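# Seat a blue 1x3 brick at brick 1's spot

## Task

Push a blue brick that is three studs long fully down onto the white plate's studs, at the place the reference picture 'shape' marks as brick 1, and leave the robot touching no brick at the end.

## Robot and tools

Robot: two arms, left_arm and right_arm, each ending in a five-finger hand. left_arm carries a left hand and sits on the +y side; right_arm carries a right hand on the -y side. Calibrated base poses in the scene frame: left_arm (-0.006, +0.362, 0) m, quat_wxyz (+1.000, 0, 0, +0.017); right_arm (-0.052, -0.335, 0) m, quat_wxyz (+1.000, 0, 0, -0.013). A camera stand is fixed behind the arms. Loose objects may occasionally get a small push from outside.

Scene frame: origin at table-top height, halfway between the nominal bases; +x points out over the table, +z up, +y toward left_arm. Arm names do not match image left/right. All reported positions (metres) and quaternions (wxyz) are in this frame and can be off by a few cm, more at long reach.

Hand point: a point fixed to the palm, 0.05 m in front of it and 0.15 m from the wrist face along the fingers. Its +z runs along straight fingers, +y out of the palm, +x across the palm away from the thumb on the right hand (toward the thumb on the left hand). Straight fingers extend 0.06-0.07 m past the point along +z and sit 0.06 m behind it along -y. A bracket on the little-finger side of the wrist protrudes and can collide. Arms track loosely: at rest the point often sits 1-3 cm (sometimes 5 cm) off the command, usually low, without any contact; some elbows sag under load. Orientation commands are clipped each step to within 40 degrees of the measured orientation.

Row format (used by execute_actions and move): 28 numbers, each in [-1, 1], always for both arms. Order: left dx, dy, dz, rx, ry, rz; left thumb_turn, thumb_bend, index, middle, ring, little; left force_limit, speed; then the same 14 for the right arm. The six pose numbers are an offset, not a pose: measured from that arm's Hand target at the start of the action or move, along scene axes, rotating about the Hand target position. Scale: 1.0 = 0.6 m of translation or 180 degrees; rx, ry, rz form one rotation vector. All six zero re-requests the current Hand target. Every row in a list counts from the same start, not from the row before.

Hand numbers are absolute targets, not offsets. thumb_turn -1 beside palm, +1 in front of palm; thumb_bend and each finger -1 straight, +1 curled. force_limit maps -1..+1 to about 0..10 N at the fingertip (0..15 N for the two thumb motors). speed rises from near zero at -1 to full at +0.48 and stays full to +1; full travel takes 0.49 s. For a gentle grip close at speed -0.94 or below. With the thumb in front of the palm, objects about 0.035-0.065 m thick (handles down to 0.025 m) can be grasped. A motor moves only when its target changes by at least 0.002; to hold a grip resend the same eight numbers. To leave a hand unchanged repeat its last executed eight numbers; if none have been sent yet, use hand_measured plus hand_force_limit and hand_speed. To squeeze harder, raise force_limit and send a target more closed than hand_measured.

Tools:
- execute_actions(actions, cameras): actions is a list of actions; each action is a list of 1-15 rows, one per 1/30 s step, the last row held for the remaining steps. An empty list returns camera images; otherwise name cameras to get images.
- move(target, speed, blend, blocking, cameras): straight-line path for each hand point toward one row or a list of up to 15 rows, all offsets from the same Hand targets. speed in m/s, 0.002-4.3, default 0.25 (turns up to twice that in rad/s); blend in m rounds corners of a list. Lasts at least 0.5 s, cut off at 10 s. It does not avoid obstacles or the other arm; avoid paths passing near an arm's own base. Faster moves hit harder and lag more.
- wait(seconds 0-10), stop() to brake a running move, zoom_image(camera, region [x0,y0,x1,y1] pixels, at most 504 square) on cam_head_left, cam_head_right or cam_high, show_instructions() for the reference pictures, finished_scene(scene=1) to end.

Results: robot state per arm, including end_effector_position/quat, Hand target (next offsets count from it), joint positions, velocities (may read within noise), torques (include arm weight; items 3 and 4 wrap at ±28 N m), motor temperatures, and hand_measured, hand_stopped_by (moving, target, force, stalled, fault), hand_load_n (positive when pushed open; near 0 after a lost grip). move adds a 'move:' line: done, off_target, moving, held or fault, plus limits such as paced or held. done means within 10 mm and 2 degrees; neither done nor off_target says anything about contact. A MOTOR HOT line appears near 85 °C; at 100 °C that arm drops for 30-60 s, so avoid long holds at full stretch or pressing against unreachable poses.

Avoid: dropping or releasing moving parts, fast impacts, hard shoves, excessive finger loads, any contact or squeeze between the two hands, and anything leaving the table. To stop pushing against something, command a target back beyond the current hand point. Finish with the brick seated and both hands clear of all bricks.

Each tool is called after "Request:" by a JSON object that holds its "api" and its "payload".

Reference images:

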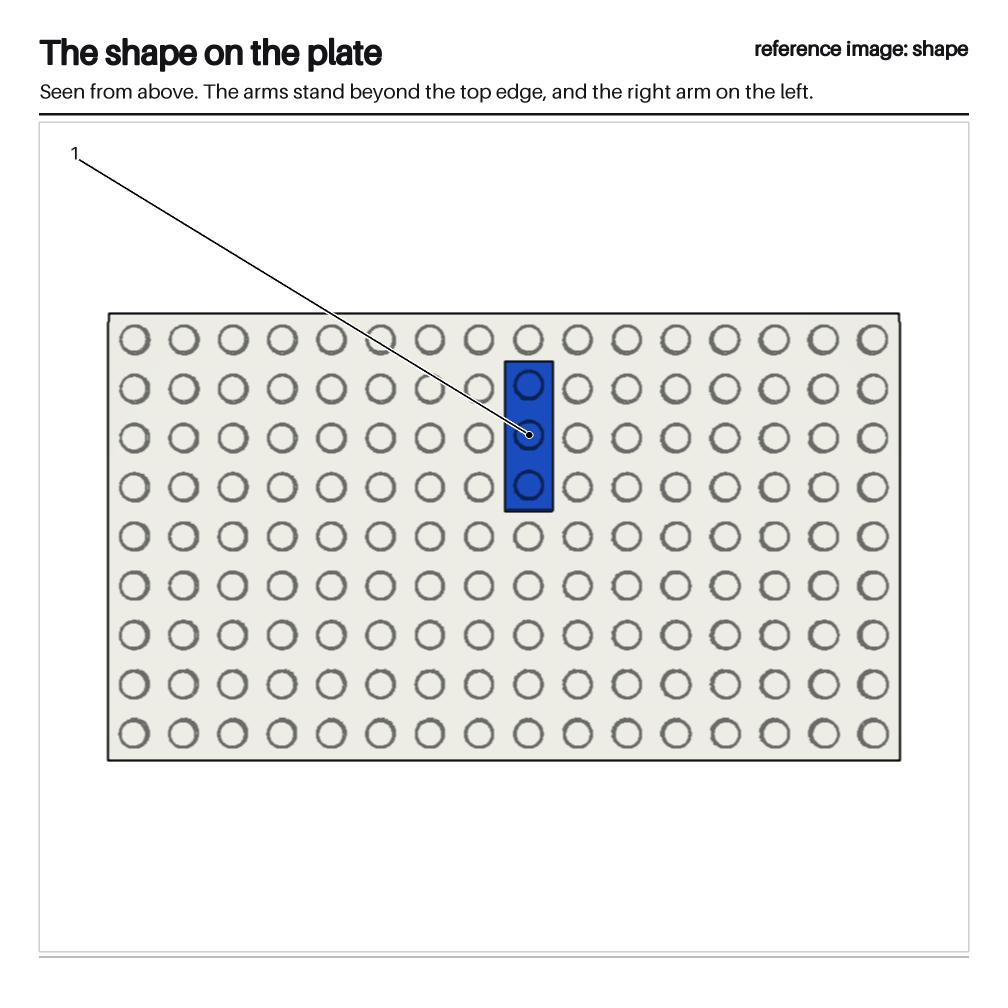

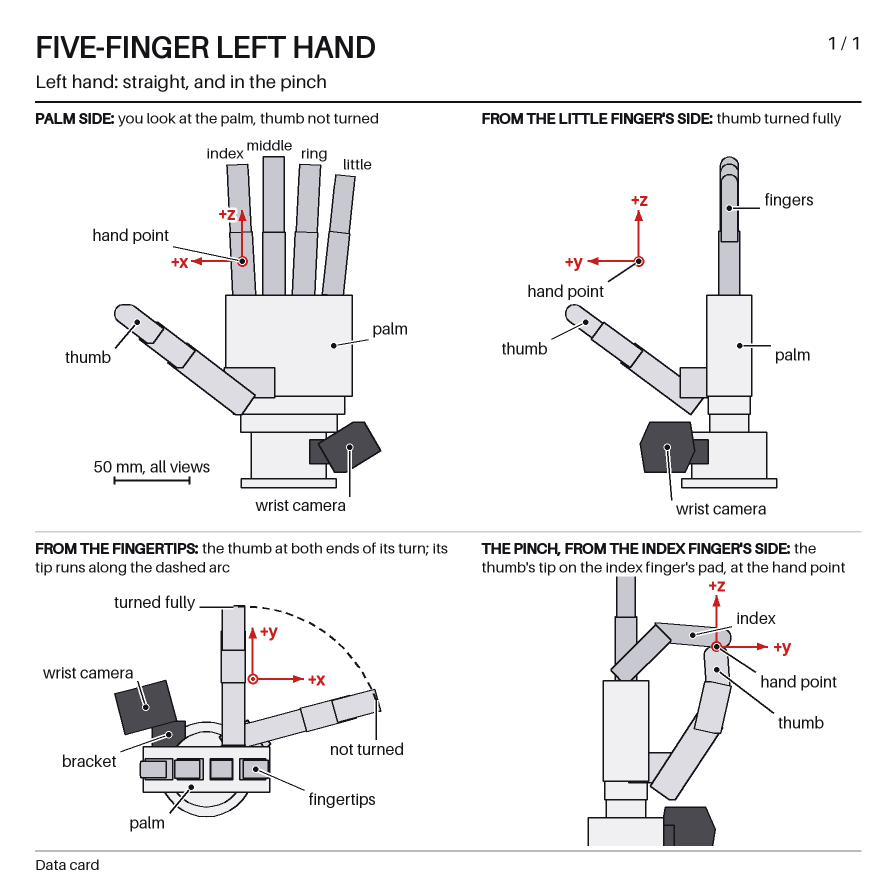

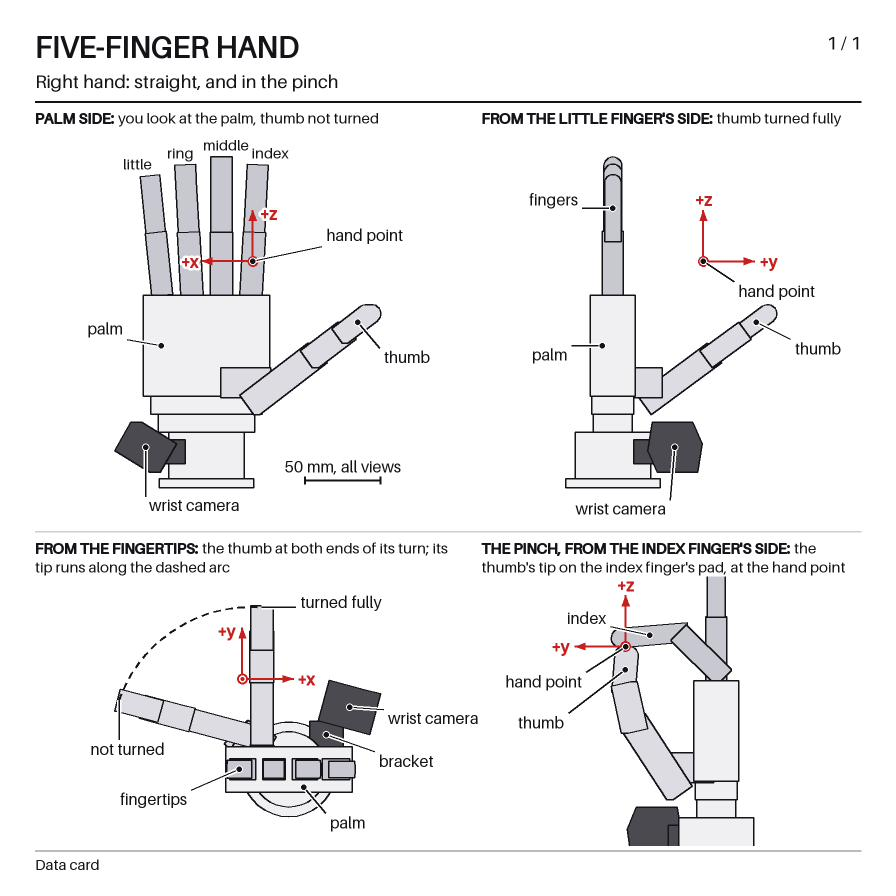

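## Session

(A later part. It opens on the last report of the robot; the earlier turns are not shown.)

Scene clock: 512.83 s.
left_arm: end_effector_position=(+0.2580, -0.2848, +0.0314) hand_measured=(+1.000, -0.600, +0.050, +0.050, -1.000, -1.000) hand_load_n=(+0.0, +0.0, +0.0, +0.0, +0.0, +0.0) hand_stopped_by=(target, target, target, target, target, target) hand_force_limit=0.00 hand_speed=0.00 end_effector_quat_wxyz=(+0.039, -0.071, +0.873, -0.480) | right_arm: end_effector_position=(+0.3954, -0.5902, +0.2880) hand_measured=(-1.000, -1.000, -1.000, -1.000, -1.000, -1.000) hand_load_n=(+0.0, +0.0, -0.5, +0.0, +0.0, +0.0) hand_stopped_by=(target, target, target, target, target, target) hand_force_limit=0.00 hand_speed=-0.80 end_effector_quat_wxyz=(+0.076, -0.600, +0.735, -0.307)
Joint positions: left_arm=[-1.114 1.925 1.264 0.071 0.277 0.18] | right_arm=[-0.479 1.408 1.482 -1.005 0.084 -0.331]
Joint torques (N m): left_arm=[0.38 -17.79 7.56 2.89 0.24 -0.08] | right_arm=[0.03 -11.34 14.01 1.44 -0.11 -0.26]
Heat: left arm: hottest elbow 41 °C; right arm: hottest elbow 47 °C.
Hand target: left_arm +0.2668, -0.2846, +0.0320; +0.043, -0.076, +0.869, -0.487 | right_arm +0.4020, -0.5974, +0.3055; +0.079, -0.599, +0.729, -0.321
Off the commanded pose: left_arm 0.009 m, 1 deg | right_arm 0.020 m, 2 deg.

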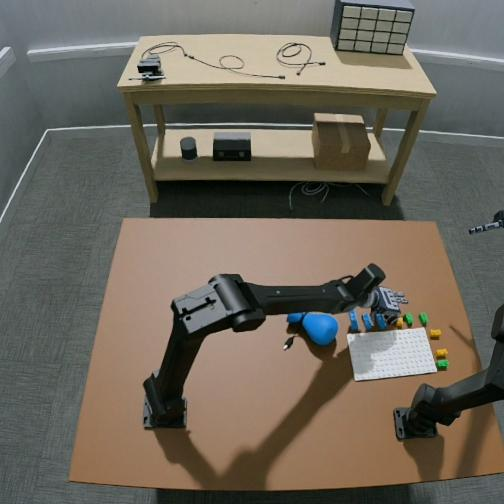

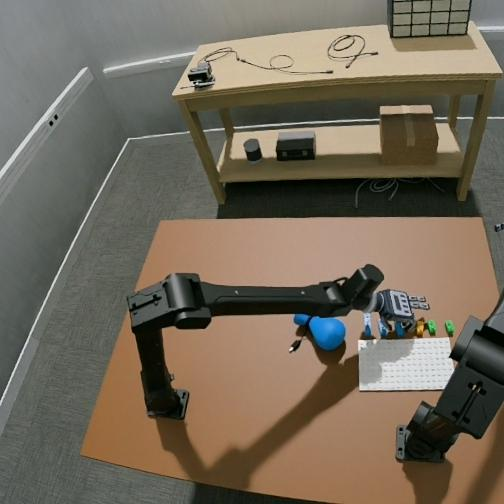

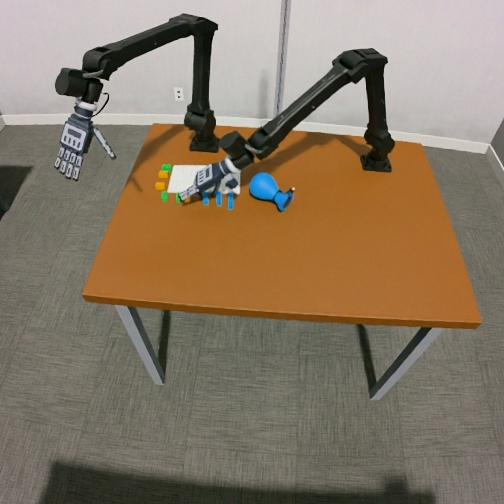

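Request:
{"api": "move", "payload": {"target": [0.008,0,-0.0165,0,0,0,1,-0.6,0.05,0.05,-1,-1,0,0, 0,0,0,0,0,0,-1,-1,-1,-1,-1,-1,0,-0.8], "speed": 0.05, "cameras": ["cam_head_left","cam_head_right"]}}

Request:
{"api": "zoom_image", "payload": {"camera": "cam_head_left", "region": [355, 290, 415, 350]}}

Request:
{"api": "zoom_image", "payload": {"camera": "cam_head_right", "region": [370, 290, 430, 350]}}

Scene clock: 522.13 s.
left_arm: end_effector_position=(+0.2627, -0.2852, +0.0280) hand_measured=(+1.000, -0.600, +0.050, +0.050, -1.000, -1.000) hand_load_n=(+0.0, +0.0, +0.0, +0.0, +0.0, -0.5) hand_stopped_by=(target, target, target, target, target, target) hand_force_limit=0.00 hand_speed=0.00 end_effector_quat_wxyz=(+0.039, -0.072, +0.871, -0.484) | right_arm: end_effector_position=(+0.3954, -0.5902, +0.2880) hand_measured=(-1.000, -1.000, -1.000, -1.000, -1.000, -1.000) hand_load_n=(+0.0, +0.0, +0.0, +0.0, +0.0, +0.0) hand_stopped_by=(target, target, target, target, target, target) hand_force_limit=0.00 hand_speed=-0.80 end_effector_quat_wxyz=(+0.076, -0.600, +0.735, -0.307)
Joint positions: left_arm=[-1.107 1.935 1.264 0.088 0.283 0.18] | right_arm=[-0.479 1.408 1.482 -1.005 0.084 -0.331]
Joint torques (N m): left_arm=[-0.21 -16.67 7.64 2.92 0.24 -0.05] | right_arm=[-0.15 -10.75 14.11 1.54 -0.13 -0.23]
Heat: left arm: hottest elbow 40 °C; right arm: hottest elbow 47 °C.
Hand target: left_arm +0.2715, -0.2846, +0.0220; +0.043, -0.076, +0.869, -0.487 | right_arm +0.4020, -0.5974, +0.3055; +0.079, -0.599, +0.729, -0.321
Off the commanded pose: left_arm 0.011 m, 1 deg | right_arm 0.020 m, 2 deg.
move: off_target (left_arm, right_arm)
Images, in order (width x height): cam_head_left 504x504, cam_head_right 504x504.

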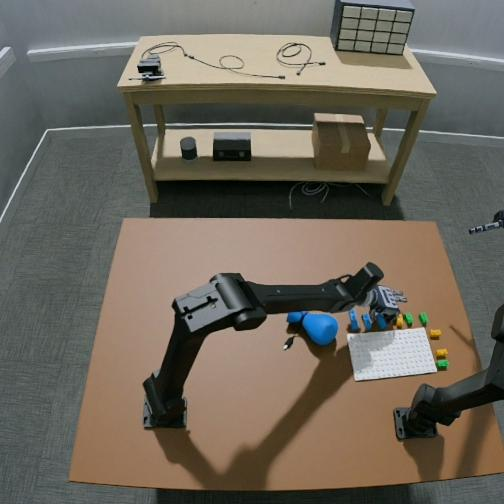

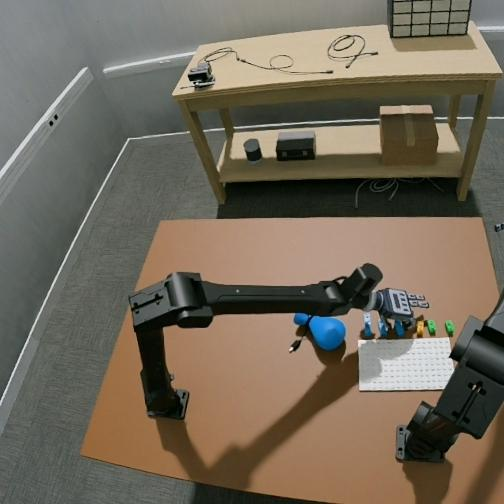

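Scaled by 8.400.

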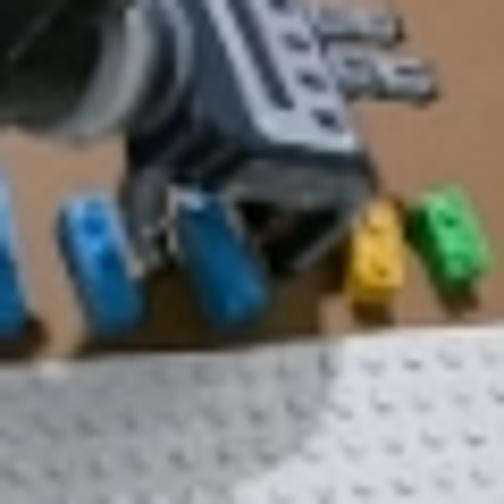

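Scaled by 8.400.

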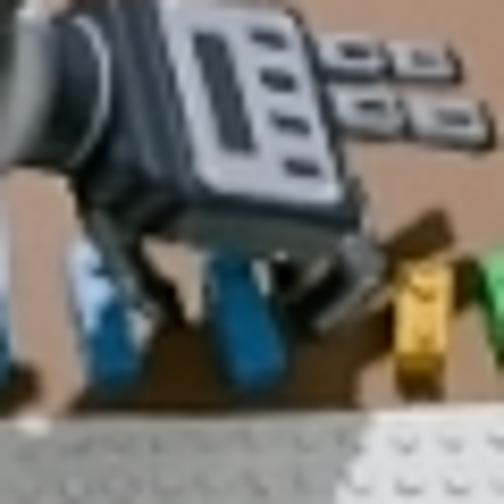

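Request:
{"api": "move", "payload": {"target": [-0.002,0,-0.011,0,0,0,1,-0.6,0.05,0.05,-1,-1,0,0, 0,0,0,0,0,0,-1,-1,-1,-1,-1,-1,0,-0.8], "speed": 0.05, "cameras": ["cam_head_left","cam_head_right"]}}

Request:
{"api": "zoom_image", "payload": {"camera": "cam_head_left", "region": [355, 290, 415, 350]}}

Request:
{"api": "zoom_image", "payload": {"camera": "cam_head_right", "region": [370, 290, 430, 350]}}

Scene clock: 527.63 s.
left_arm: end_effector_position=(+0.2631, -0.2855, +0.0226) hand_measured=(+1.000, -0.600, +0.050, +0.050, -1.000, -1.000) hand_load_n=(+0.0, +0.0, +0.0, +0.0, +0.0, +0.0) hand_stopped_by=(target, target, target, target, target, target) hand_force_limit=0.00 hand_speed=0.00 end_effector_quat_wxyz=(+0.040, -0.072, +0.871, -0.485) | right_arm: end_effector_position=(+0.3954, -0.5902, +0.2880) hand_measured=(-1.000, -1.000, -1.000, -1.000, -1.000, -1.000) hand_load_n=(+0.0, +0.0, +0.0, +0.0, +0.0, +0.0) hand_stopped_by=(target, target, target, target, target, target) hand_force_limit=0.00 hand_speed=-0.80 end_effector_quat_wxyz=(+0.076, -0.600, +0.735, -0.307)
Joint positions: left_arm=[-1.107 1.945 1.26 0.104 0.283 0.18] | right_arm=[-0.479 1.408 1.482 -1.005 0.084 -0.331]
Joint torques (N m): left_arm=[0.15 -16.85 7.45 2.95 0.19 -0.06] | right_arm=[-0.03 -11.34 14.17 1.57 -0.11 -0.24]
Heat: left arm: hottest elbow 40 °C; right arm: hottest elbow 47 °C.
Hand target: left_arm +0.2705, -0.2846, +0.0155; +0.043, -0.076, +0.869, -0.487 | right_arm +0.4020, -0.5974, +0.3055; +0.079, -0.599, +0.729, -0.321
Off the commanded pose: left_arm 0.010 m, 1 deg | right_arm 0.020 m, 2 deg.
move: off_target (right_arm)
Images, in order (width x height): cam_head_left 504x504, cam_head_right 504x504.

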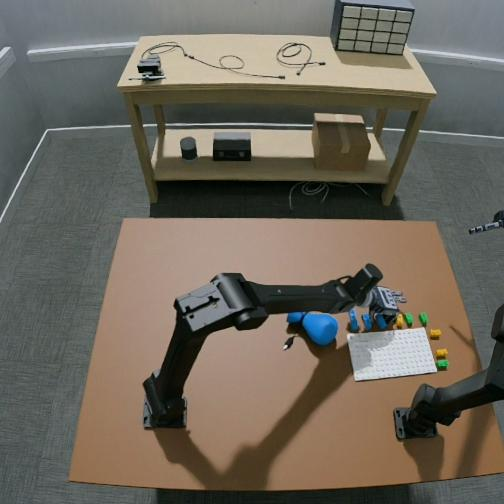

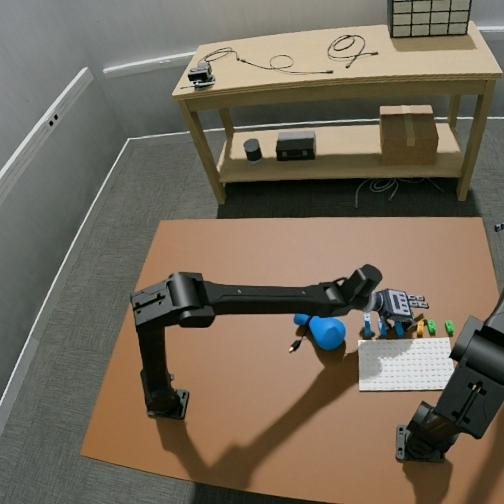

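Scaled by 8.400.

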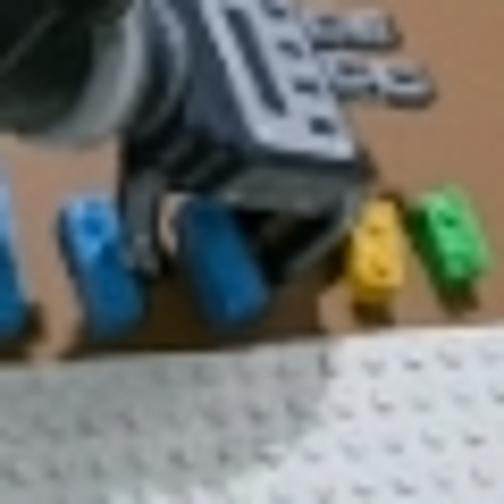

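Scaled by 8.400.

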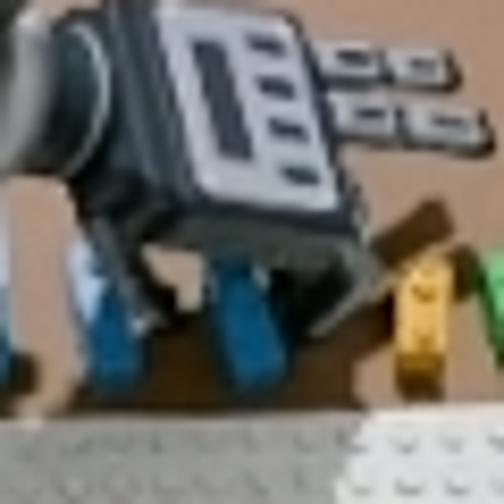

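Request:
{"api": "execute_actions", "payload": {"actions": [[[0,0,0,0,0,0,1,-0.45,0.05,0.05,-1,-1,-0.4,-0.9,0,0,0,0,0,0,-1,-1,-1,-1,-1,-1,0,-0.8]]]}}

Request:
{"api": "move", "payload": {"target": [-0.002,0,-0.008,0,0,0,1,-0.45,0.05,0.05,-1,-1,-0.4,-0.9, 0,0,0,0,0,0,-1,-1,-1,-1,-1,-1,0,-0.8], "speed": 0.05, "cameras": ["cam_head_left","cam_head_right"]}}

Request:
{"api": "zoom_image", "payload": {"camera": "cam_head_left", "region": [355, 290, 415, 350]}}

Request:
{"api": "zoom_image", "payload": {"camera": "cam_head_right", "region": [370, 290, 430, 350]}}

Scene clock: 542.50 s.
left_arm: end_effector_position=(+0.2632, -0.2855, +0.0226) hand_measured=(+1.000, -0.450, +0.050, +0.050, -1.000, -1.000) hand_load_n=(+0.0, +0.0, +0.0, +0.0, +0.0, +0.0) hand_stopped_by=(target, target, target, target, target, target) hand_force_limit=-0.40 hand_speed=-0.90 end_effector_quat_wxyz=(+0.040, -0.072, +0.871, -0.485) | right_arm: end_effector_position=(+0.3954, -0.5902, +0.2880) hand_measured=(-1.000, -1.000, -1.000, -1.000, -1.000, -1.000) hand_load_n=(+0.0, +0.0, +0.0, +0.0, +0.0, +0.0) hand_stopped_by=(target, target, target, target, target, target) hand_force_limit=0.00 hand_speed=-0.80 end_effector_quat_wxyz=(+0.076, -0.600, +0.735, -0.307)
Joint positions: left_arm=[-1.107 1.945 1.26 0.104 0.283 0.18] | right_arm=[-0.479 1.408 1.482 -1.005 0.084 -0.331]
Joint torques (N m): left_arm=[0.15 -16.91 7.45 2.91 0.19 -0.06] | right_arm=[0.32 -10.75 14.19 1.57 -0.09 -0.21]
Heat: left arm: hottest elbow 39 °C; right arm: hottest elbow 47 °C.
Hand target: left_arm +0.2705, -0.2846, +0.0155; +0.043, -0.076, +0.869, -0.487 | right_arm +0.4020, -0.5974, +0.3055; +0.079, -0.599, +0.729, -0.321
Off the commanded pose: left_arm 0.010 m, 1 deg | right_arm 0.020 m, 2 deg.

Scene clock: 543.40 s.
left_arm: end_effector_position=(+0.2629, -0.2851, +0.0179) hand_measured=(+1.000, -0.450, +0.050, +0.050, -1.000, -1.000) hand_load_n=(+0.0, +0.0, +0.0, +0.0, +0.0, +0.0) hand_stopped_by=(target, target, target, target, target, target) hand_force_limit=-0.40 hand_speed=-0.90 end_effector_quat_wxyz=(+0.040, -0.072, +0.871, -0.485) | right_arm: end_effector_position=(+0.3954, -0.5902, +0.2880) hand_measured=(-1.000, -1.000, -1.000, -1.000, -1.000, -1.000) hand_load_n=(+0.0, +0.0, +0.0, +0.0, +0.0, +0.0) hand_stopped_by=(target, target, target, target, target, target) hand_force_limit=0.00 hand_speed=-0.80 end_effector_quat_wxyz=(+0.076, -0.600, +0.735, -0.307)
Joint positions: left_arm=[-1.107 1.951 1.256 0.116 0.283 0.18] | right_arm=[-0.479 1.408 1.482 -1.005 0.084 -0.331]
Joint torques (N m): left_arm=[-0.03 -16.97 7.38 2.89 0.13 -0.07] | right_arm=[0.03 -11.52 14.04 1.62 -0.09 -0.26]
Heat: left arm: hottest elbow 39 °C; right arm: hottest elbow 47 °C.
Hand target: left_arm +0.2692, -0.2845, +0.0107; +0.043, -0.076, +0.869, -0.487 | right_arm +0.4020, -0.5974, +0.3055; +0.079, -0.599, +0.729, -0.321
Off the commanded pose: left_arm 0.010 m, 1 deg | right_arm 0.020 m, 2 deg.
move: off_target (right_arm)
Images, in order (width x height): cam_head_left 504x504, cam_head_right 504x504.

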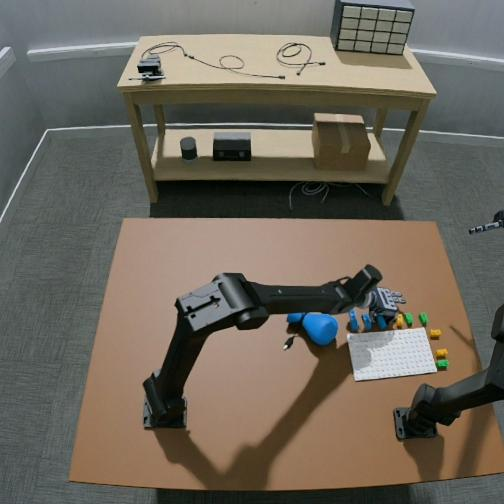

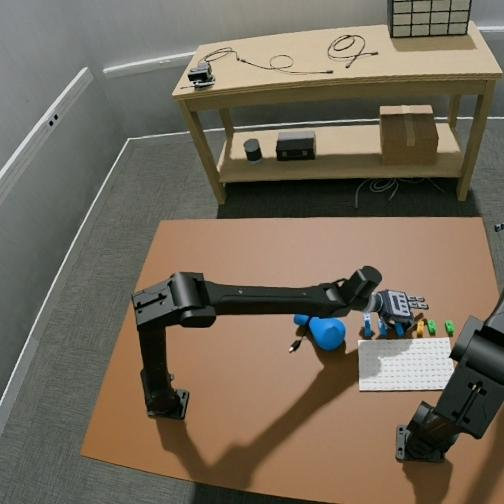

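Scaled by 8.400.

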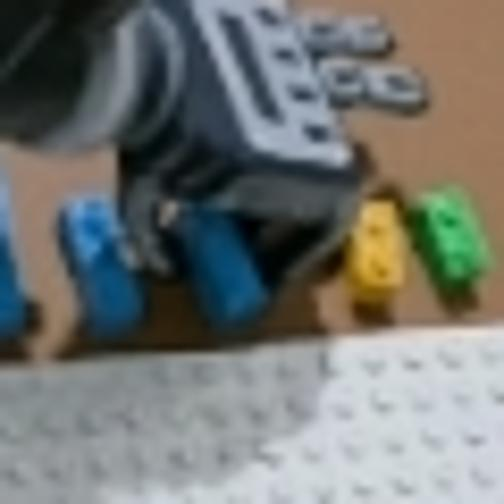

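Scaled by 8.400.

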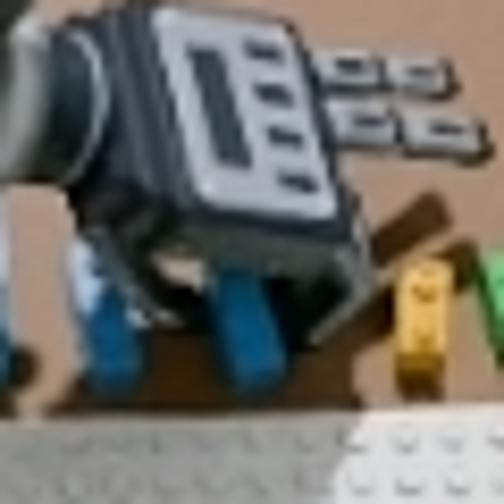

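Request:
{"api": "execute_actions", "payload": {"actions": [[[0,0,0,0,0,0,1,-0.15,0.4,0.4,-1,-1,-0.4,-0.94,0,0,0,0,0,0,-1,-1,-1,-1,-1,-1,0,-0.8]]]}}

Request:
{"api": "wait", "payload": {"seconds": 1.5, "cameras": ["cam_head_left","cam_head_right"]}}

Request:
{"api": "zoom_image", "payload": {"camera": "cam_head_left", "region": [355, 290, 415, 350]}}

Request:
{"api": "zoom_image", "payload": {"camera": "cam_head_right", "region": [370, 290, 430, 350]}}

Scene clock: 550.63 s.
left_arm: end_effector_position=(+0.2630, -0.2852, +0.0180) hand_measured=(+1.000, -0.400, +0.162, +0.134, -1.000, -1.000) hand_load_n=(-3.0, +6.5, +3.0, +3.0, +0.0, +0.0) hand_stopped_by=(target, force, force, force, target, target) hand_force_limit=-0.40 hand_speed=-0.94 end_effector_quat_wxyz=(+0.040, -0.072, +0.870, -0.485) | right_arm: end_effector_position=(+0.3954, -0.5902, +0.2880) hand_measured=(-1.000, -1.000, -1.000, -1.000, -1.000, -1.000) hand_load_n=(+0.0, +0.0, +0.0, +0.0, +0.0, +0.0) hand_stopped_by=(target, target, target, target, target, target) hand_force_limit=0.00 hand_speed=-0.80 end_effector_quat_wxyz=(+0.076, -0.600, +0.735, -0.307)
Joint positions: left_arm=[-1.107 1.951 1.256 0.116 0.283 0.18] | right_arm=[-0.479 1.408 1.482 -1.005 0.084 -0.331]
Joint torques (N m): left_arm=[0.03 -16.91 7.38 2.91 0.13 -0.07] | right_arm=[-0.03 -11.11 14.15 1.54 -0.12 -0.24]
Heat: left arm: hottest elbow 39 °C; right arm: hottest elbow 47 °C.
Hand target: left_arm +0.2693, -0.2845, +0.0107; +0.043, -0.076, +0.869, -0.487 | right_arm +0.4020, -0.5974, +0.3055; +0.079, -0.599, +0.729, -0.321
Off the commanded pose: left_arm 0.010 m, 1 deg | right_arm 0.020 m, 2 deg.

Scene clock: 552.13 s.
left_arm: end_effector_position=(+0.2630, -0.2852, +0.0180) hand_measured=(+1.000, -0.400, +0.162, +0.134, -1.000, -1.000) hand_load_n=(-3.0, +6.0, +3.5, +2.5, -0.5, +0.0) hand_stopped_by=(target, force, force, force, target, target) hand_force_limit=-0.40 hand_speed=-0.94 end_effector_quat_wxyz=(+0.040, -0.072, +0.870, -0.485) | right_arm: end_effector_position=(+0.3954, -0.5902, +0.2880) hand_measured=(-1.000, -1.000, -1.000, -1.000, -1.000, -1.000) hand_load_n=(+0.0, +0.0, +0.0, +0.0, +0.0, +0.0) hand_stopped_by=(target, target, target, target, target, target) hand_force_limit=0.00 hand_speed=-0.80 end_effector_quat_wxyz=(+0.076, -0.600, +0.735, -0.307)
Joint positions: left_arm=[-1.107 1.951 1.256 0.116 0.283 0.18] | right_arm=[-0.479 1.408 1.482 -1.005 0.084 -0.331]
Joint torques (N m): left_arm=[0.03 -16.97 7.38 2.91 0.13 -0.07] | right_arm=[0.5 -11.11 14.11 1.58 -0.11 -0.23]
Heat: left arm: hottest elbow 39 °C; right arm: hottest elbow 47 °C.
Hand target: left_arm +0.2693, -0.2845, +0.0107; +0.043, -0.076, +0.869, -0.487 | right_arm +0.4020, -0.5974, +0.3055; +0.079, -0.599, +0.729, -0.321
Off the commanded pose: left_arm 0.010 m, 1 deg | right_arm 0.020 m, 2 deg.
wait: 1.50 s; at rest by 0.17 s
Images, in order (width x height): cam_head_left 504x504, cam_head_right 504x504.

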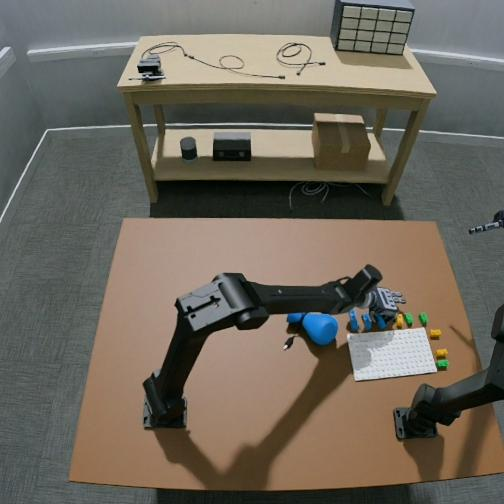

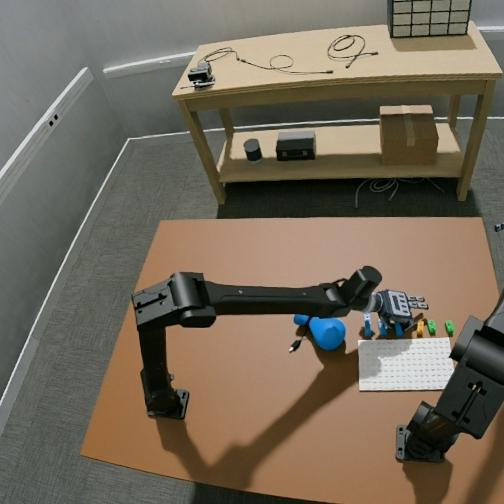

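Scaled by 8.400.

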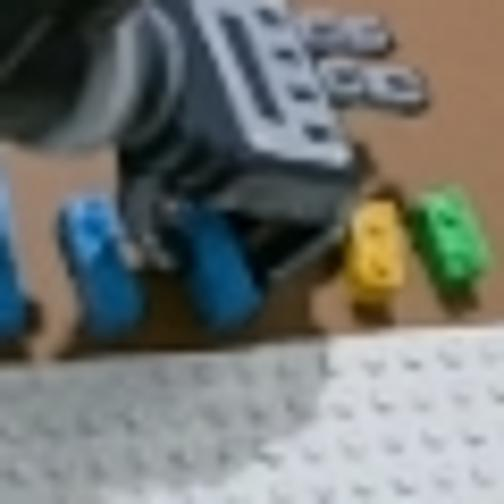

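Scaled by 8.400.

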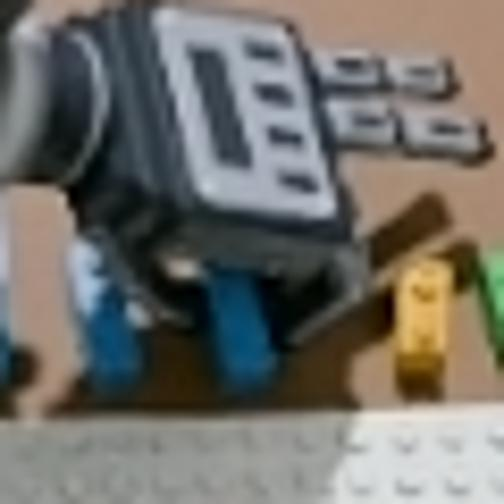

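Request:
{"api": "move", "payload": {"target": [0,0,0.12,0,0,0,1,-0.15,0.4,0.4,-1,-1,-0.4,-0.94, 0,0,0,0,0,0,-1,-1,-1,-1,-1,-1,0,-0.8], "speed": 0.1, "cameras": ["cam_head_left","cam_head_right","cam_high"]}}

Request:
{"api": "zoom_image", "payload": {"camera": "cam_head_left", "region": [350, 280, 420, 350]}}

Request:
{"api": "zoom_image", "payload": {"camera": "cam_head_right", "region": [365, 280, 435, 350]}}

Request:
{"api": "zoom_image", "payload": {"camera": "cam_high", "region": [165, 150, 255, 215]}}

Scene clock: 559.27 s.
left_arm: end_effector_position=(+0.2547, -0.2699, +0.0516) hand_measured=(+1.000, -0.400, +0.162, +0.134, -1.000, -1.000) hand_load_n=(-3.0, +6.0, +3.5, +3.0, +0.0, +0.0) hand_stopped_by=(target, force, force, force, target, target) hand_force_limit=-0.40 hand_speed=-0.94 end_effector_quat_wxyz=(+0.032, -0.077, +0.880, -0.467) | right_arm: end_effector_position=(+0.3954, -0.5902, +0.2880) hand_measured=(-1.000, -1.000, -1.000, -1.000, -1.000, -1.000) hand_load_n=(+0.0, +0.0, +0.0, +0.0, +0.0, +0.0) hand_stopped_by=(target, target, target, target, target, target) hand_force_limit=0.00 hand_speed=-0.80 end_effector_quat_wxyz=(+0.076, -0.600, +0.735, -0.307)
Joint positions: left_arm=[-1.107 1.868 1.256 -0.012 0.283 0.18] | right_arm=[-0.479 1.408 1.482 -1.005 0.084 -0.331]
Joint torques (N m): left_arm=[0.03 -18.9 11.29 1.33 0.14 -0.07] | right_arm=[0.44 -11.11 13.97 1.62 -0.11 -0.21]
Heat: left arm: hottest elbow 40 °C; right arm: hottest elbow 47 °C.
Hand target: left_arm +0.2692, -0.2845, +0.0827; +0.043, -0.076, +0.869, -0.487 | right_arm +0.4020, -0.5974, +0.3055; +0.079, -0.599, +0.729, -0.321
Off the commanded pose: left_arm 0.037 m, 3 deg | right_arm 0.020 m, 2 deg.
move: off_target (left_arm, right_arm)

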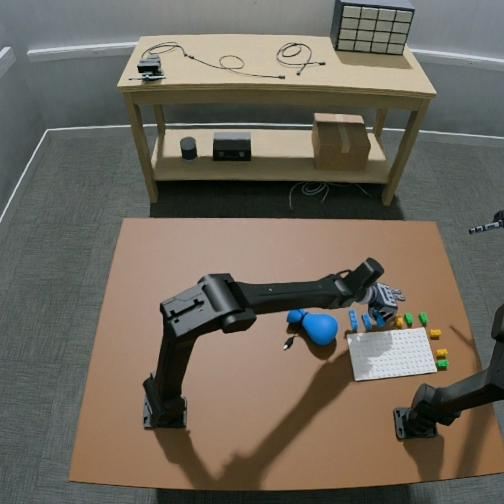

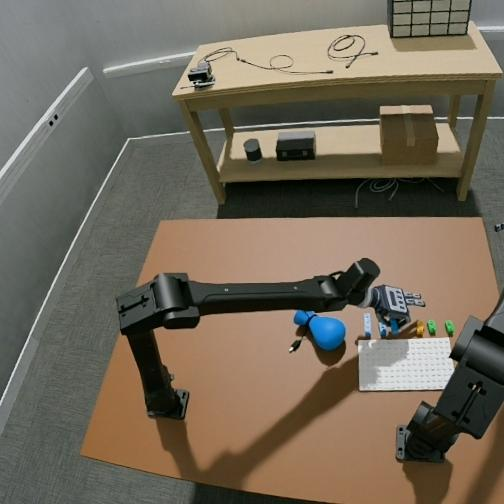

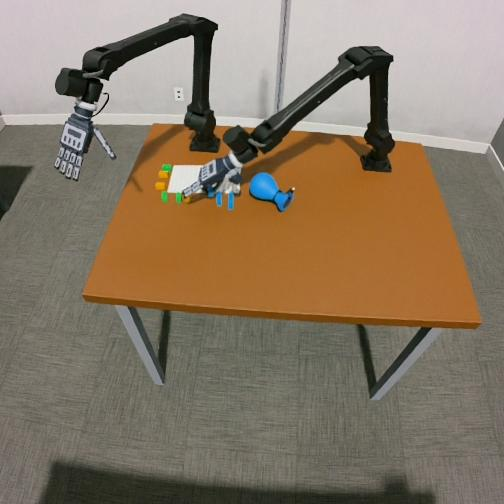

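Scaled by 7.200.

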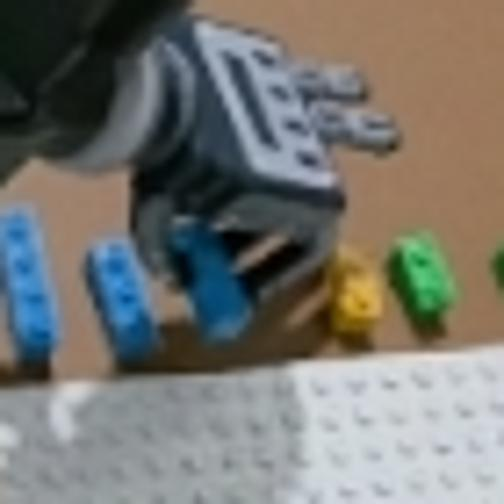

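Scaled by 7.200.

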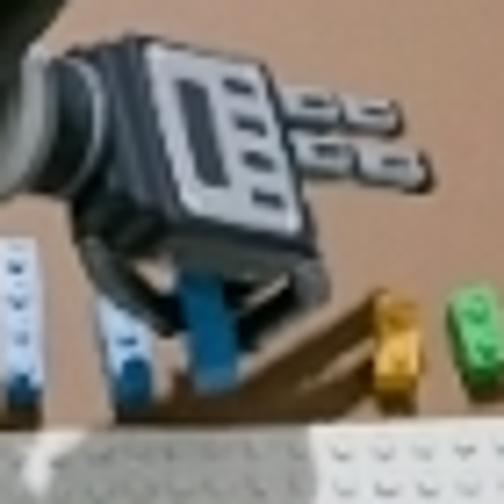

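Scaled by 5.600.

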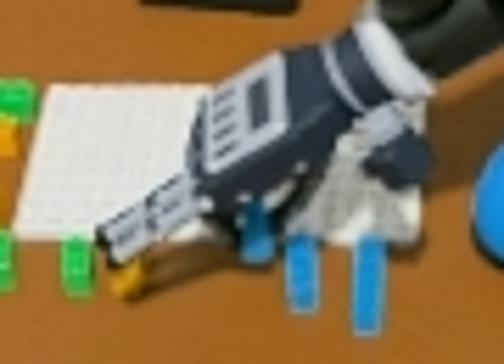

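Request:
{"api": "move", "payload": {"target": [-0.207,-0.034,0.029,0,0,-0.0278,1,-0.15,0.4,0.4,-1,-1,-0.4,-0.94, 0,0,0,0,0,0,-1,-1,-1,-1,-1,-1,0,-0.8], "speed": 0.12, "cameras": ["cam_head_left","cam_head_right","cam_high"]}}

Request:
{"api": "zoom_image", "payload": {"camera": "cam_head_left", "region": [340, 315, 440, 415]}}

Request:
{"api": "zoom_image", "payload": {"camera": "cam_head_right", "region": [355, 315, 455, 415]}}

Request:
{"api": "zoom_image", "payload": {"camera": "cam_high", "region": [165, 140, 255, 205]}}

Scene clock: 579.53 s.
left_arm: end_effector_position=(+0.1498, -0.3062, +0.0886) hand_measured=(+1.000, -0.400, +0.162, +0.134, -1.000, -1.000) hand_load_n=(-2.5, +6.0, +3.0, +2.5, +0.0, +0.0) hand_stopped_by=(target, force, force, force, target, target) hand_force_limit=-0.40 hand_speed=-0.94 end_effector_quat_wxyz=(+0.024, -0.035, +0.873, -0.485) | right_arm: end_effector_position=(+0.3954, -0.5902, +0.2880) hand_measured=(-1.000, -1.000, -1.000, -1.000, -1.000, -1.000) hand_load_n=(+0.0, +0.0, +0.0, +0.0, +0.0, +0.0) hand_stopped_by=(target, target, target, target, target, target) hand_force_limit=0.00 hand_speed=-0.80 end_effector_quat_wxyz=(+0.076, -0.600, +0.735, -0.307)
Joint positions: left_arm=[-1.289 1.799 1.243 -0.012 0.193 0.131] | right_arm=[-0.479 1.408 1.482 -1.005 0.084 -0.331]
Joint torques (N m): left_arm=[-1.2 -18.78 8.02 1.46 0 -0.17] | right_arm=[0.32 -10.87 13.98 1.51 -0.11 -0.24]
Heat: left arm: hottest elbow 43 °C; right arm: hottest elbow 48 °C.
Hand target: left_arm +0.1450, -0.3051, +0.1002; +0.021, -0.038, +0.871, -0.489 | right_arm +0.4020, -0.5974, +0.3055; +0.079, -0.599, +0.729, -0.321
Off the commanded pose: left_arm 0.013 m, 1 deg | right_arm 0.020 m, 2 deg.
move: off_target (left_arm, right_arm)

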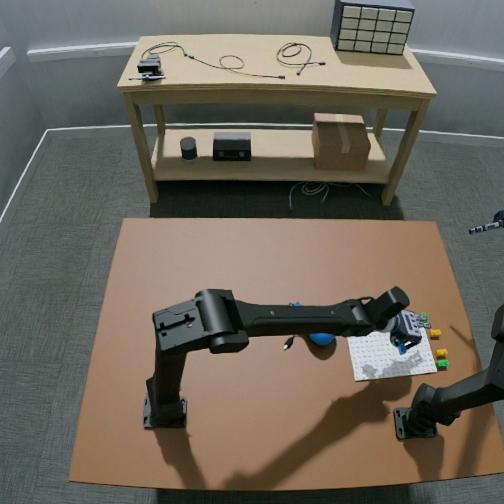

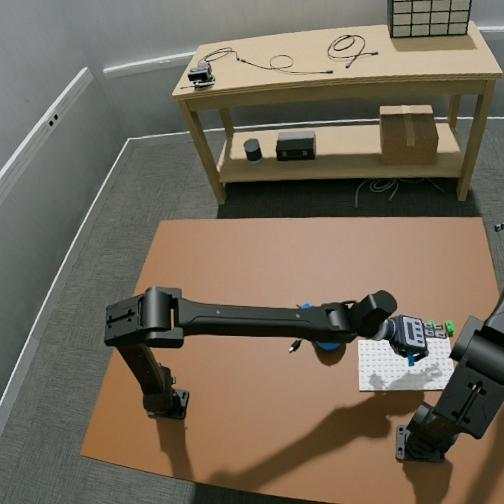

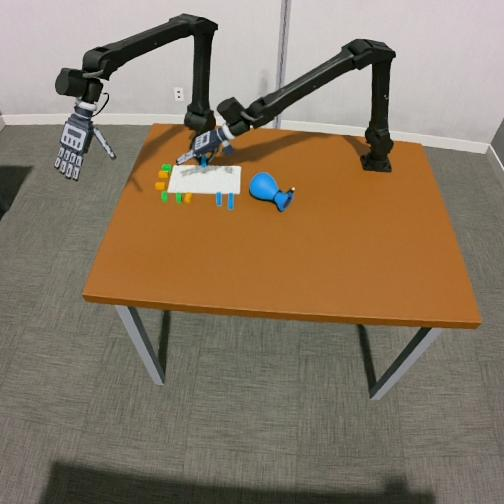

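Scaled by 5.040.

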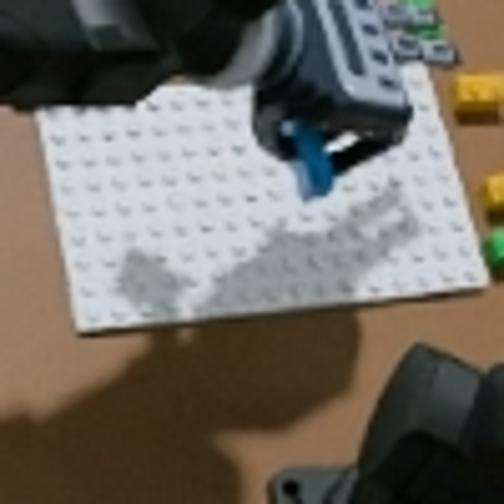

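Scaled by 5.040.

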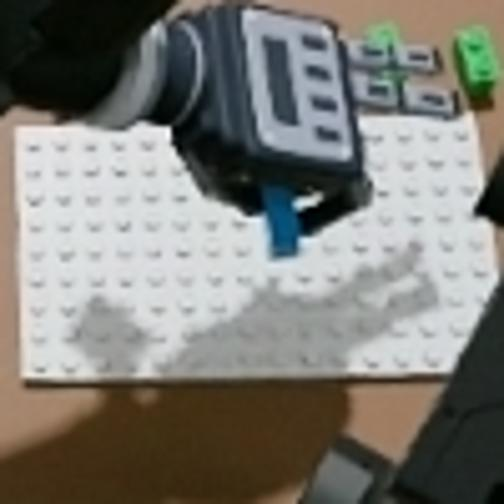

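Scaled by 5.600.

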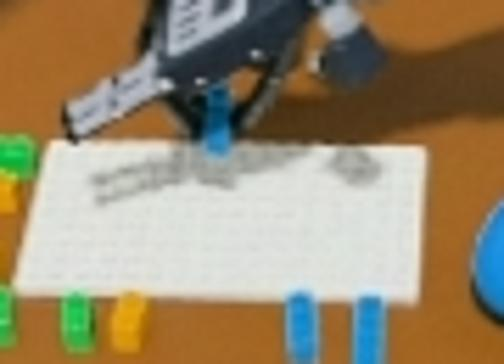

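Request:
{"api": "move", "payload": {"target": [-0.02,0.01,-0.075,0,0,0,1,-0.15,0.4,0.4,-1,-1,-0.4,-0.94, 0,0,0,0,0,0,-1,-1,-1,-1,-1,-1,0,-0.8], "speed": 0.12, "cameras": ["cam_head_left","cam_head_right","cam_high"]}}

Request:
{"api": "zoom_image", "payload": {"camera": "cam_head_left", "region": [345, 315, 445, 415]}}

Request:
{"api": "zoom_image", "payload": {"camera": "cam_head_right", "region": [355, 315, 455, 415]}}

Request:
{"api": "zoom_image", "payload": {"camera": "cam_high", "region": [165, 140, 255, 205]}}

Scene clock: 604.00 s.
left_arm: end_effector_position=(+0.1392, -0.2941, +0.0596) hand_measured=(+1.000, -0.400, +0.162, +0.134, -1.000, -1.000) hand_load_n=(-3.0, +6.5, +3.5, +2.5, +0.0, +0.0) hand_stopped_by=(target, force, force, force, target, target) hand_force_limit=-0.40 hand_speed=-0.94 end_effector_quat_wxyz=(+0.025, -0.037, +0.874, -0.485) | right_arm: end_effector_position=(+0.3954, -0.5902, +0.2880) hand_measured=(-1.000, -1.000, -1.000, -1.000, -1.000, -1.000) hand_load_n=(+0.0, +0.5, +0.0, +0.0, +0.0, +0.0) hand_stopped_by=(target, target, target, target, target, target) hand_force_limit=0.00 hand_speed=-0.80 end_effector_quat_wxyz=(+0.076, -0.600, +0.735, -0.307)
Joint positions: left_arm=[-1.302 1.81 1.167 0.074 0.178 0.121] | right_arm=[-0.479 1.408 1.482 -1.005 0.084 -0.331]
Joint torques (N m): left_arm=[-1.67 -15.38 7.73 3 0.01 -0.16] | right_arm=[0.5 -11.46 14 1.57 -0.11 -0.2]
Heat: left arm: hottest elbow 40 °C; right arm: hottest elbow 48 °C.
Hand target: left_arm +0.1330, -0.2989, +0.0550; +0.021, -0.038, +0.871, -0.488 | right_arm +0.4020, -0.5974, +0.3055; +0.079, -0.599, +0.729, -0.321
Off the commanded pose: left_arm 0.009 m, 1 deg | right_arm 0.020 m, 2 deg.
move: off_target (right_arm)

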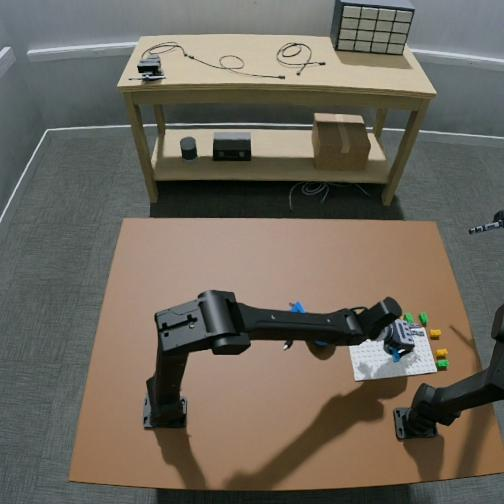

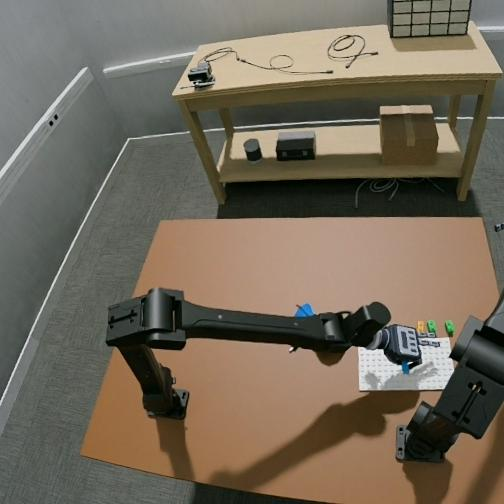

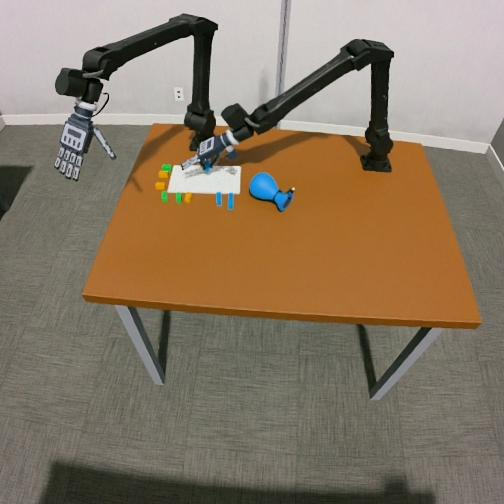

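Scaled by 5.040.

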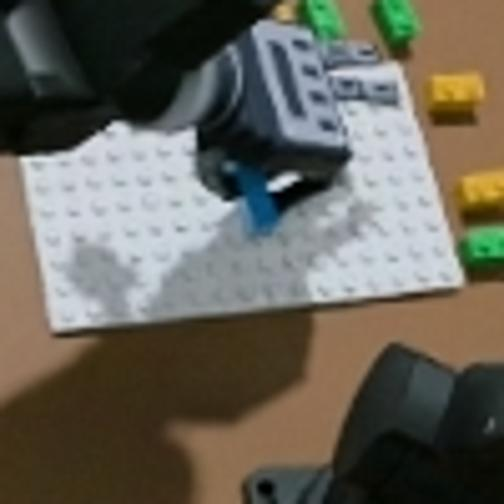

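Scaled by 5.040.

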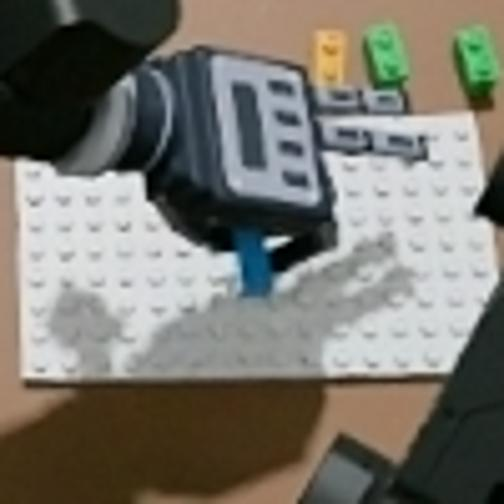

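Scaled by 5.600.

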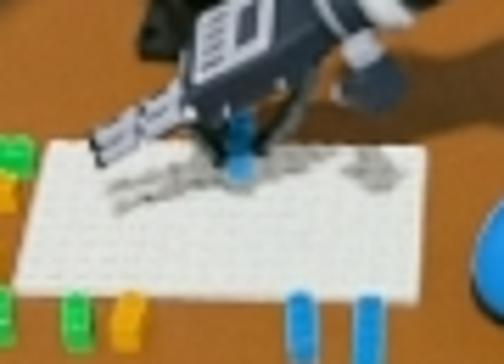

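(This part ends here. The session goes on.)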